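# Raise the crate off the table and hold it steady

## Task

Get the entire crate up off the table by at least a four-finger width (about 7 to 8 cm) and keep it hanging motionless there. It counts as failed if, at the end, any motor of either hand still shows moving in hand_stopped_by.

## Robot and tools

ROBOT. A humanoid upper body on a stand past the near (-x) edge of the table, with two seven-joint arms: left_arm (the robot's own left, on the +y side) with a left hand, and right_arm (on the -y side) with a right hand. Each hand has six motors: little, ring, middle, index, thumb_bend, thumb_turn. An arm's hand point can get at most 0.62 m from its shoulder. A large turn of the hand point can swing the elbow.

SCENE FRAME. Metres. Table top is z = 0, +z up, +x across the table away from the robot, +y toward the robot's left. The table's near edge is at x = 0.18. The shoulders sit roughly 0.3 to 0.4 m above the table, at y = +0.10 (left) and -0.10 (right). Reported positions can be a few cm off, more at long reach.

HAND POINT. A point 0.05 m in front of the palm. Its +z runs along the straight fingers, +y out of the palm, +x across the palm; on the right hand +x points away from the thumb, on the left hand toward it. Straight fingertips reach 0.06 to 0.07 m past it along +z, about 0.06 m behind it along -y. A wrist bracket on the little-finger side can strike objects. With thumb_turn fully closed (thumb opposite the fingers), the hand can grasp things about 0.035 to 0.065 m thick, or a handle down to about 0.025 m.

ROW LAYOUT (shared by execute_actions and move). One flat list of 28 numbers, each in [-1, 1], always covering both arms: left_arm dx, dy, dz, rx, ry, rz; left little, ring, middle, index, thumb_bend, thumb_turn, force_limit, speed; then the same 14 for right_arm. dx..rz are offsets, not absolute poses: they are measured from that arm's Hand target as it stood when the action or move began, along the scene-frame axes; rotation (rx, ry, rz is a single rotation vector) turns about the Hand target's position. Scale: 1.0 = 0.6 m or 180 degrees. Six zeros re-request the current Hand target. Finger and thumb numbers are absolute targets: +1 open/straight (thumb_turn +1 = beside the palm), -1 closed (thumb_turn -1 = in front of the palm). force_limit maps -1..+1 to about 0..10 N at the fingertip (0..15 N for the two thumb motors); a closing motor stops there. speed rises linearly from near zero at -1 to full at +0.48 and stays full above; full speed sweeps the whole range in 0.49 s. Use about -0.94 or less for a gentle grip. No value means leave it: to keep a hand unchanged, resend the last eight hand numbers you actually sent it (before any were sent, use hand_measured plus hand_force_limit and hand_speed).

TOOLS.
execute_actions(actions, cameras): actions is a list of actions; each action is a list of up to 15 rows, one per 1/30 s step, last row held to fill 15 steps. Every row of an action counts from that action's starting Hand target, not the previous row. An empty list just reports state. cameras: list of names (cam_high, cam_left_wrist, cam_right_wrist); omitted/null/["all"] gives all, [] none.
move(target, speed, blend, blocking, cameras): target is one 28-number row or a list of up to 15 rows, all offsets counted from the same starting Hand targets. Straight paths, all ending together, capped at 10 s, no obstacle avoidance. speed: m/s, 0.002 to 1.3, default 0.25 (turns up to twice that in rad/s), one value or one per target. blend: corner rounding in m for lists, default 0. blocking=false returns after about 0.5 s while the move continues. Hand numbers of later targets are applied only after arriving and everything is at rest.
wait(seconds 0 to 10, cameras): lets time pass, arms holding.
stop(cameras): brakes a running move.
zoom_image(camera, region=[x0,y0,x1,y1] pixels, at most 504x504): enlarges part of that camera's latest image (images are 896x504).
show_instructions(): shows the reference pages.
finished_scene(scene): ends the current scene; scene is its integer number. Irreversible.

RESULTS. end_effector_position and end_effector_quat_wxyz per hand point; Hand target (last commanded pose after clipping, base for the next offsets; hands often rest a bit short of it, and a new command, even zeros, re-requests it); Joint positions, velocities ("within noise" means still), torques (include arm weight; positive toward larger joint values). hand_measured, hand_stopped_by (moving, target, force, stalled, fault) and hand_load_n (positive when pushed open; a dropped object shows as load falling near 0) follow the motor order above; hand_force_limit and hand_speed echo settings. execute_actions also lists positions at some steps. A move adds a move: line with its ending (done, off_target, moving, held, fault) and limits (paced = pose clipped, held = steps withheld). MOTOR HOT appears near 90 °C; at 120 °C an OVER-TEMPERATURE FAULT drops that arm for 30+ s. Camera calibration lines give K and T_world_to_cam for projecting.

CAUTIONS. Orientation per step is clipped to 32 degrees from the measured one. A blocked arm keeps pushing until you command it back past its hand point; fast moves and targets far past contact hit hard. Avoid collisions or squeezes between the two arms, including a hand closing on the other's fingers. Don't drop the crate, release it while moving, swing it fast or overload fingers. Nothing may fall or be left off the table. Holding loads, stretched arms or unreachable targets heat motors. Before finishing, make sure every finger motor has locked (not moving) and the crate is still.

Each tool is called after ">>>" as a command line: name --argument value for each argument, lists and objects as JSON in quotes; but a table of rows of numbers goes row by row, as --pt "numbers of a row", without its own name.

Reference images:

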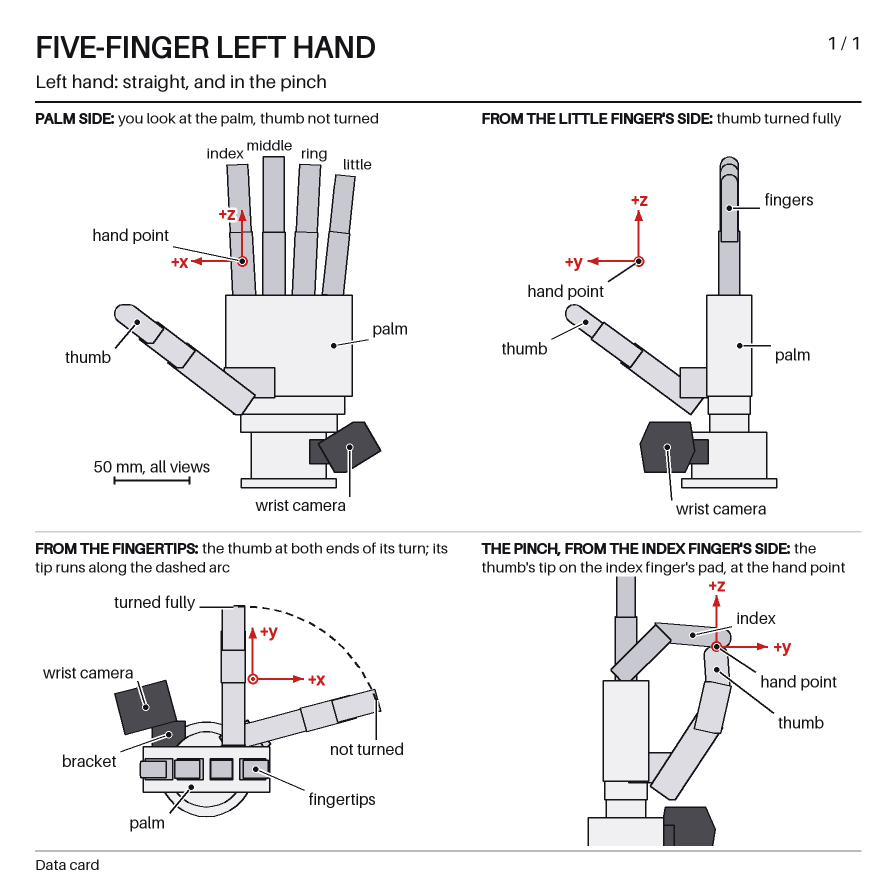

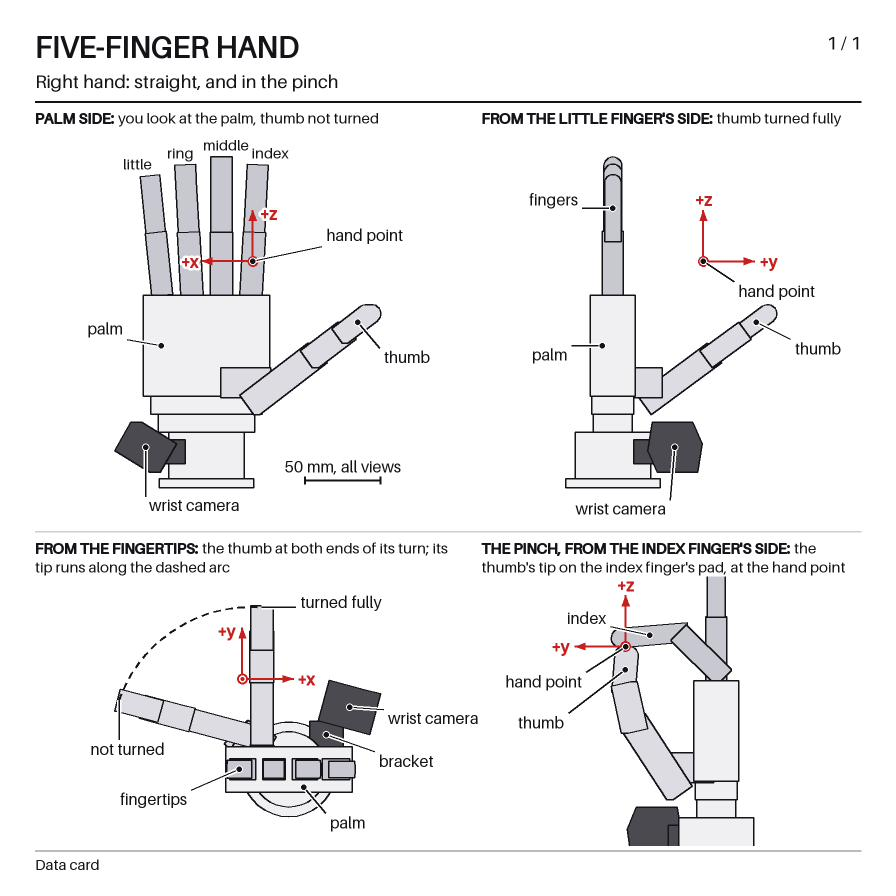

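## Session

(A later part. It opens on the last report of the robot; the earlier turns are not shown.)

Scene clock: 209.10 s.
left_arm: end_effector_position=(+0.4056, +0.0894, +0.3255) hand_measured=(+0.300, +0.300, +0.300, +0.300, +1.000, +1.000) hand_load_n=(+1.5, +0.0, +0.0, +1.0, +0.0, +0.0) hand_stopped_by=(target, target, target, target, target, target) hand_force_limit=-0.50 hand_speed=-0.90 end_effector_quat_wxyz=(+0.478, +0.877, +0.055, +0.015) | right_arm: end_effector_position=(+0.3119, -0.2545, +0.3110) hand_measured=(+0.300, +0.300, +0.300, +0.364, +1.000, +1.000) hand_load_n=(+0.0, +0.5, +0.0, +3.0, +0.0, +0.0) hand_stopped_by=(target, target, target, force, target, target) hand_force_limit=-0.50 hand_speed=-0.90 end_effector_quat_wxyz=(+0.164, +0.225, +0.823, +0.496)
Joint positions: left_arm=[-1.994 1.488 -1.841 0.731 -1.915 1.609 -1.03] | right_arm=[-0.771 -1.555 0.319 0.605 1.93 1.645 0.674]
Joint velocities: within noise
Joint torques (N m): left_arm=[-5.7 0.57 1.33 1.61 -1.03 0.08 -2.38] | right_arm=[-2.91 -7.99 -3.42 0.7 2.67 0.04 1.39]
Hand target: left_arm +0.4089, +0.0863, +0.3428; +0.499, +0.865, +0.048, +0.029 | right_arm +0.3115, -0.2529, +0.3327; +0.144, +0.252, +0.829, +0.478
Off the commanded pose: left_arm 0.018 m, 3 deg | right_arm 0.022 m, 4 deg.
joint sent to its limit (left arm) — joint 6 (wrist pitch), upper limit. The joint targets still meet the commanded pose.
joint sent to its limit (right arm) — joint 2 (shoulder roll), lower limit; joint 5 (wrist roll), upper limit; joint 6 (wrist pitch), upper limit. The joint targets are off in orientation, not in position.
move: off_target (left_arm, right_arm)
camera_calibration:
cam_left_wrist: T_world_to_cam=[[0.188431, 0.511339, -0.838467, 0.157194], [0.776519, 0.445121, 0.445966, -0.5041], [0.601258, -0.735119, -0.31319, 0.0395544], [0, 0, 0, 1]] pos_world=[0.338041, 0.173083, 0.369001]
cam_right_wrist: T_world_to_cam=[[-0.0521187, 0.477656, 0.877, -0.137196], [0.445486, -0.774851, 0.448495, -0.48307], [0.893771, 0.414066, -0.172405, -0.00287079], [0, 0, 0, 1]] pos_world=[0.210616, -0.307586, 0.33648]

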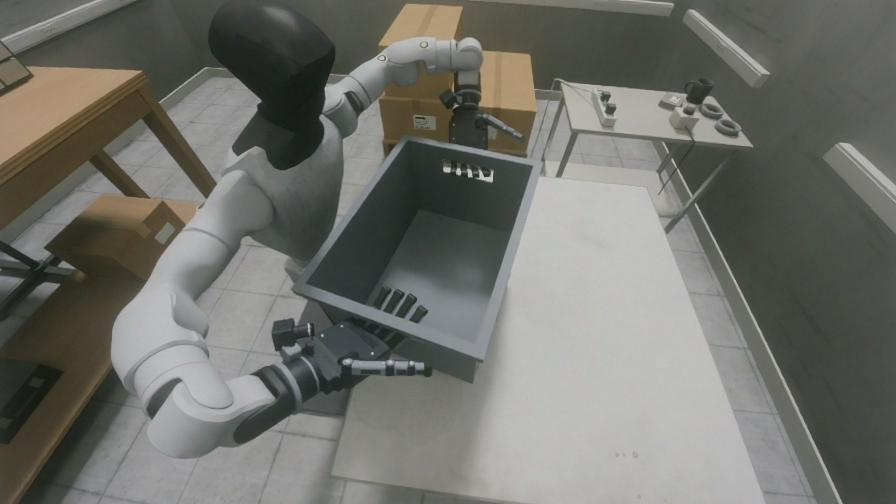

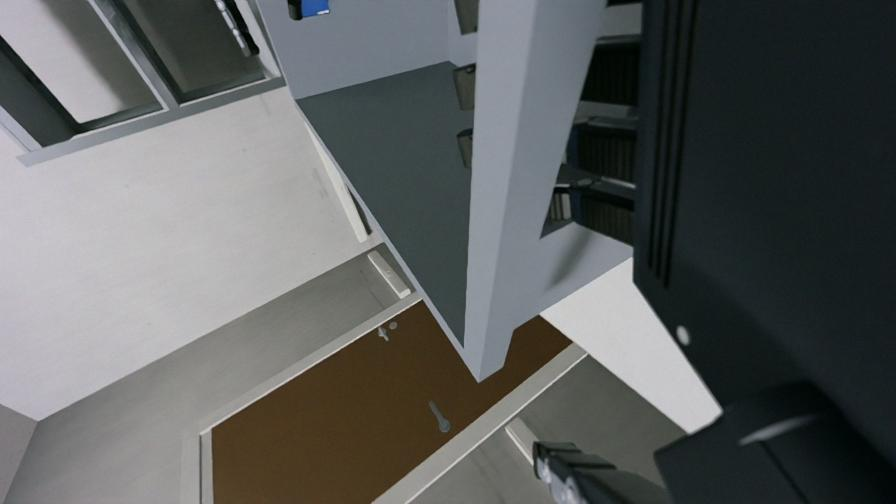

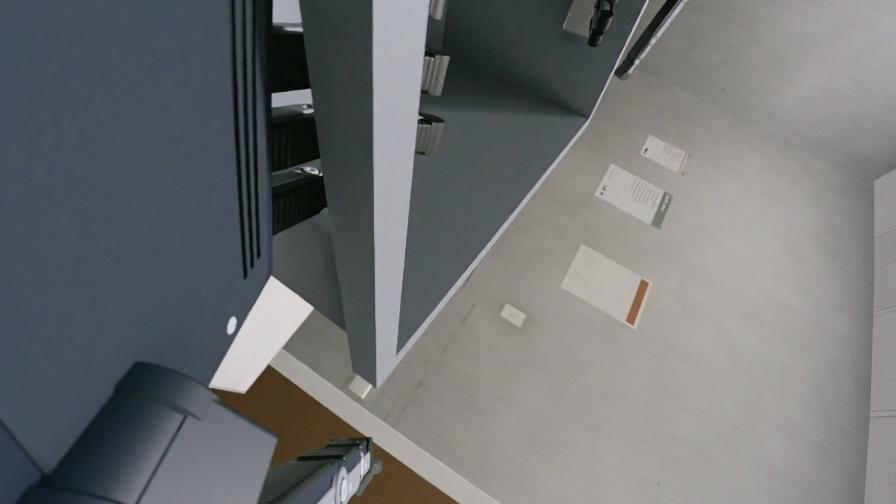

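>>> move --target '[0,0,0.05,0,0,0,0.3,0.3,0.3,0.3,1,1,-0.5,-0.9,0,0,0.075,0,0,0,0.3,0.3,0.3,0.3,1,1,-0.5,-0.9]' --speed 0.06

>>> wait --seconds 1

Scene clock: 211.67 s.
left_arm: end_effector_position=(+0.4067, +0.0894, +0.3569) hand_measured=(+0.300, +0.300, +0.300, +0.300, +1.000, +1.000) hand_load_n=(+1.0, +0.0, +0.0, +1.0, +0.0, +0.0) hand_stopped_by=(target, target, target, target, target, target) hand_force_limit=-0.50 hand_speed=-0.90 end_effector_quat_wxyz=(+0.479, +0.876, +0.055, +0.016) | right_arm: end_effector_position=(+0.3148, -0.2547, +0.3550) hand_measured=(+0.300, +0.300, +0.300, +0.364, +1.000, +1.000) hand_load_n=(+0.0, +0.0, +0.0, +2.5, +0.0, +0.0) hand_stopped_by=(target, target, target, force, target, target) hand_force_limit=-0.50 hand_speed=-0.90 end_effector_quat_wxyz=(+0.224, +0.189, +0.798, +0.527)
Joint positions: left_arm=[-2.33 1.401 -2.285 0.731 -1.736 1.609 -1.42] | right_arm=[-0.731 -1.555 0.143 0.601 1.93 1.645 0.712]
Joint velocities: within noise
Joint torques (N m): left_arm=[-5.3 -1.27 1.35 2.18 -0.59 0.11 -2.31] | right_arm=[-2.94 -8.06 -3.5 0.72 2.71 -0.11 1.49]
Hand target: left_arm +0.4089, +0.0863, +0.3728; +0.499, +0.865, +0.048, +0.029 | right_arm +0.3115, -0.2529, +0.3777; +0.144, +0.252, +0.829, +0.478
Off the commanded pose: left_arm 0.016 m, 3 deg | right_arm 0.023 m, 13 deg.
joint sent to its limit (left arm) — joint 6 (wrist pitch), upper limit. The joint targets still meet the commanded pose.
joint sent to its limit (right arm) — joint 2 (shoulder roll), lower limit; joint 5 (wrist roll), upper limit; joint 6 (wrist pitch), upper limit. The joint targets are off in orientation, not in position.
move: off_target (left_arm, right_arm)
camera_calibration:
cam_left_wrist: T_world_to_cam=[[0.189103, 0.508869, -0.839817, 0.183767], [0.775673, 0.44703, 0.445528, -0.518657], [0.602138, -0.735674, -0.310181, 0.0473621], [0, 0, 0, 1]] pos_world=[0.339039, 0.173185, 0.400098]
cam_right_wrist: T_world_to_cam=[[-0.189319, 0.445282, 0.875147, -0.139934], [0.370677, -0.792909, 0.483626, -0.49782], [0.909262, 0.415956, -0.0149431, -0.0580845], [0, 0, 0, 1]] pos_world=[0.210852, -0.308255, 0.362354]

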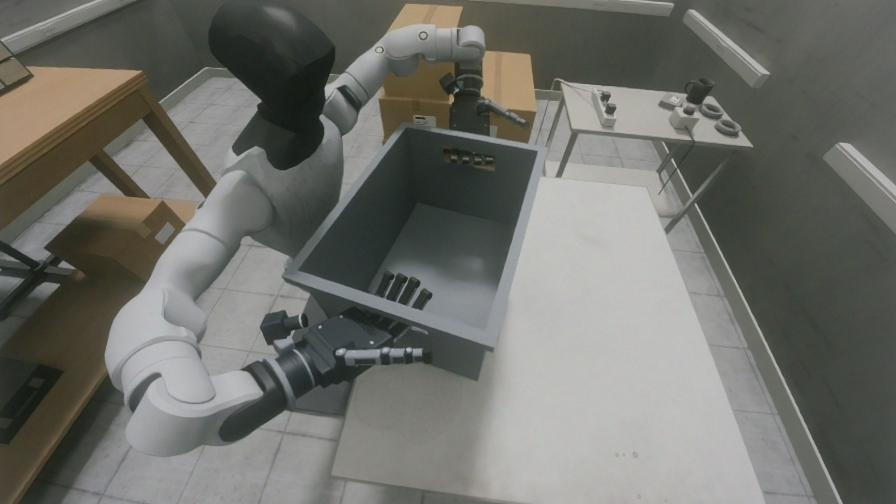

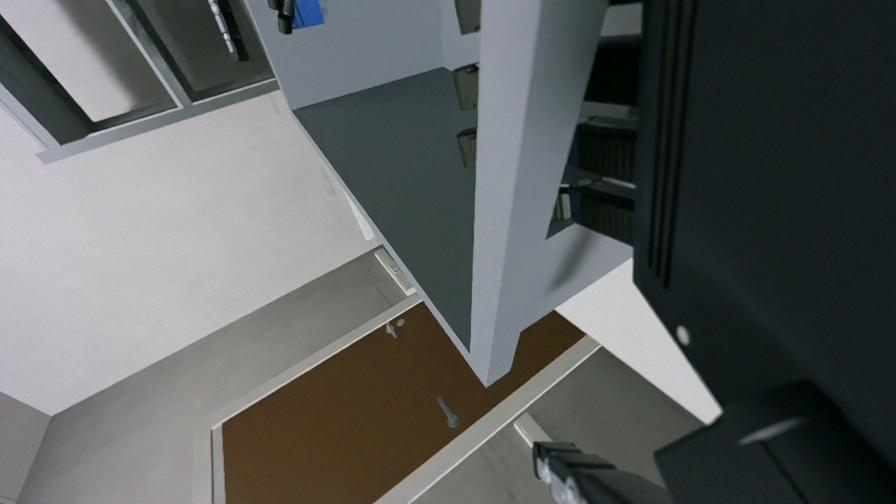

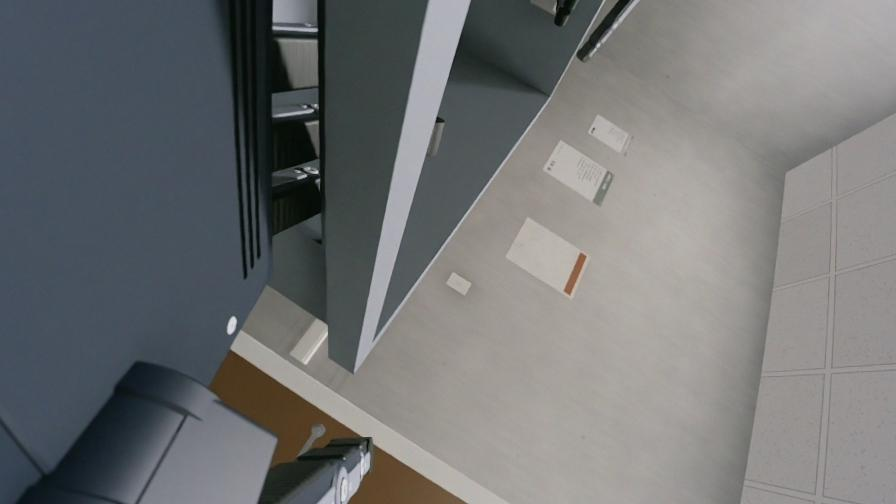

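Scene clock: 212.67 s.
left_arm: end_effector_position=(+0.4067, +0.0894, +0.3569) hand_measured=(+0.300, +0.300, +0.300, +0.300, +1.000, +1.000) hand_load_n=(+1.5, +0.5, +0.0, +1.0, +0.0, +0.0) hand_stopped_by=(target, target, target, target, target, target) hand_force_limit=-0.50 hand_speed=-0.90 end_effector_quat_wxyz=(+0.479, +0.876, +0.055, +0.016) | right_arm: end_effector_position=(+0.3148, -0.2547, +0.3550) hand_measured=(+0.300, +0.300, +0.300, +0.364, +1.000, +1.000) hand_load_n=(+0.0, +0.0, +0.0, +2.0, +0.0, +0.0) hand_stopped_by=(target, target, target, force, target, target) hand_force_limit=-0.50 hand_speed=-0.90 end_effector_quat_wxyz=(+0.224, +0.189, +0.798, +0.527)
Joint positions: left_arm=[-2.33 1.401 -2.285 0.731 -1.736 1.609 -1.42] | right_arm=[-0.731 -1.555 0.143 0.601 1.93 1.645 0.712]
Joint velocities: within noise
Joint torques (N m): left_arm=[-5.81 -1.21 1.26 2.15 -0.62 0.1 -2.38] | right_arm=[-2.95 -8.07 -3.51 0.72 2.71 -0.11 1.49]
Hand target: left_arm +0.4089, +0.0863, +0.3728; +0.499, +0.865, +0.048, +0.029 | right_arm +0.3115, -0.2529, +0.3777; +0.144, +0.252, +0.829, +0.478
Off the commanded pose: left_arm 0.016 m, 3 deg | right_arm 0.023 m, 13 deg.
wait: 1.00 s; at rest by 0.17 s
camera_calibration:
cam_left_wrist: T_world_to_cam=[[0.189047, 0.508748, -0.839903, 0.183841], [0.775672, 0.447132, 0.445428, -0.518634], [0.602158, -0.735696, -0.310092, 0.0473236], [0, 0, 0, 1]] pos_world=[0.339039, 0.173185, 0.400098]
cam_right_wrist: T_world_to_cam=[[-0.189319, 0.445282, 0.875147, -0.139934], [0.370677, -0.792909, 0.483626, -0.49782], [0.909262, 0.415956, -0.0149431, -0.0580845], [0, 0, 0, 1]] pos_world=[0.210852, -0.308255, 0.362354]

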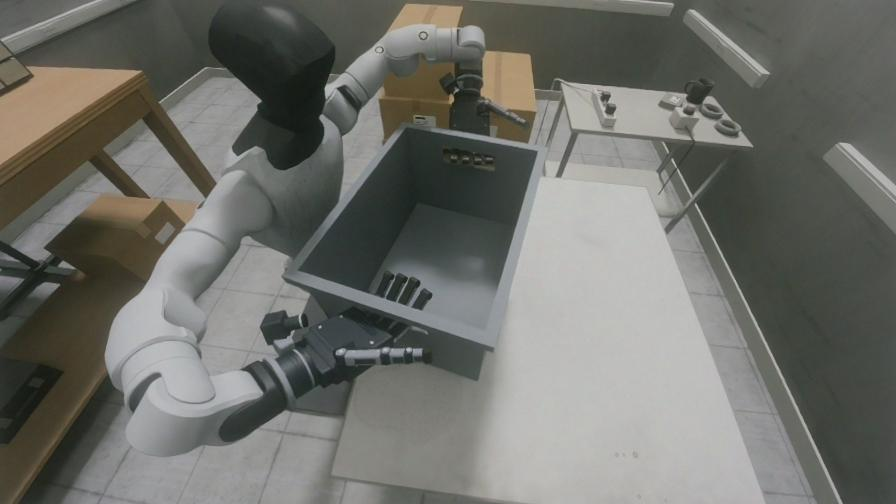

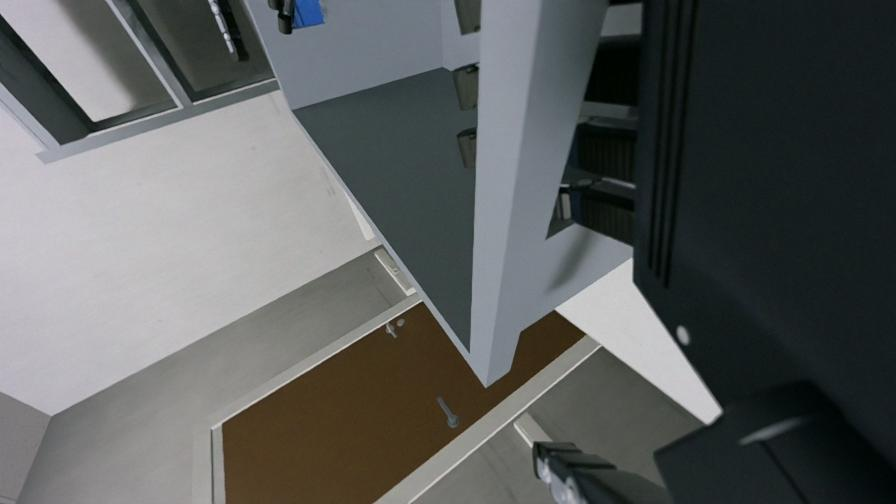

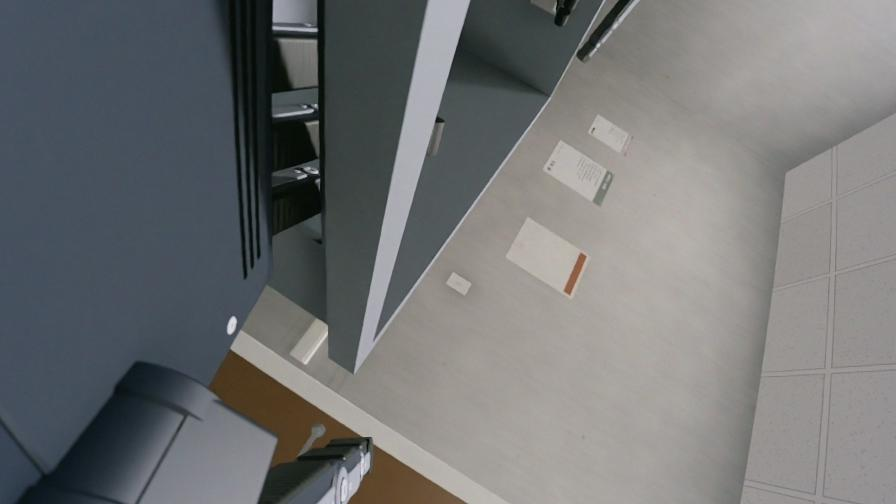

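>>> finished_scene --scene 1

The scene is finished: the task was done.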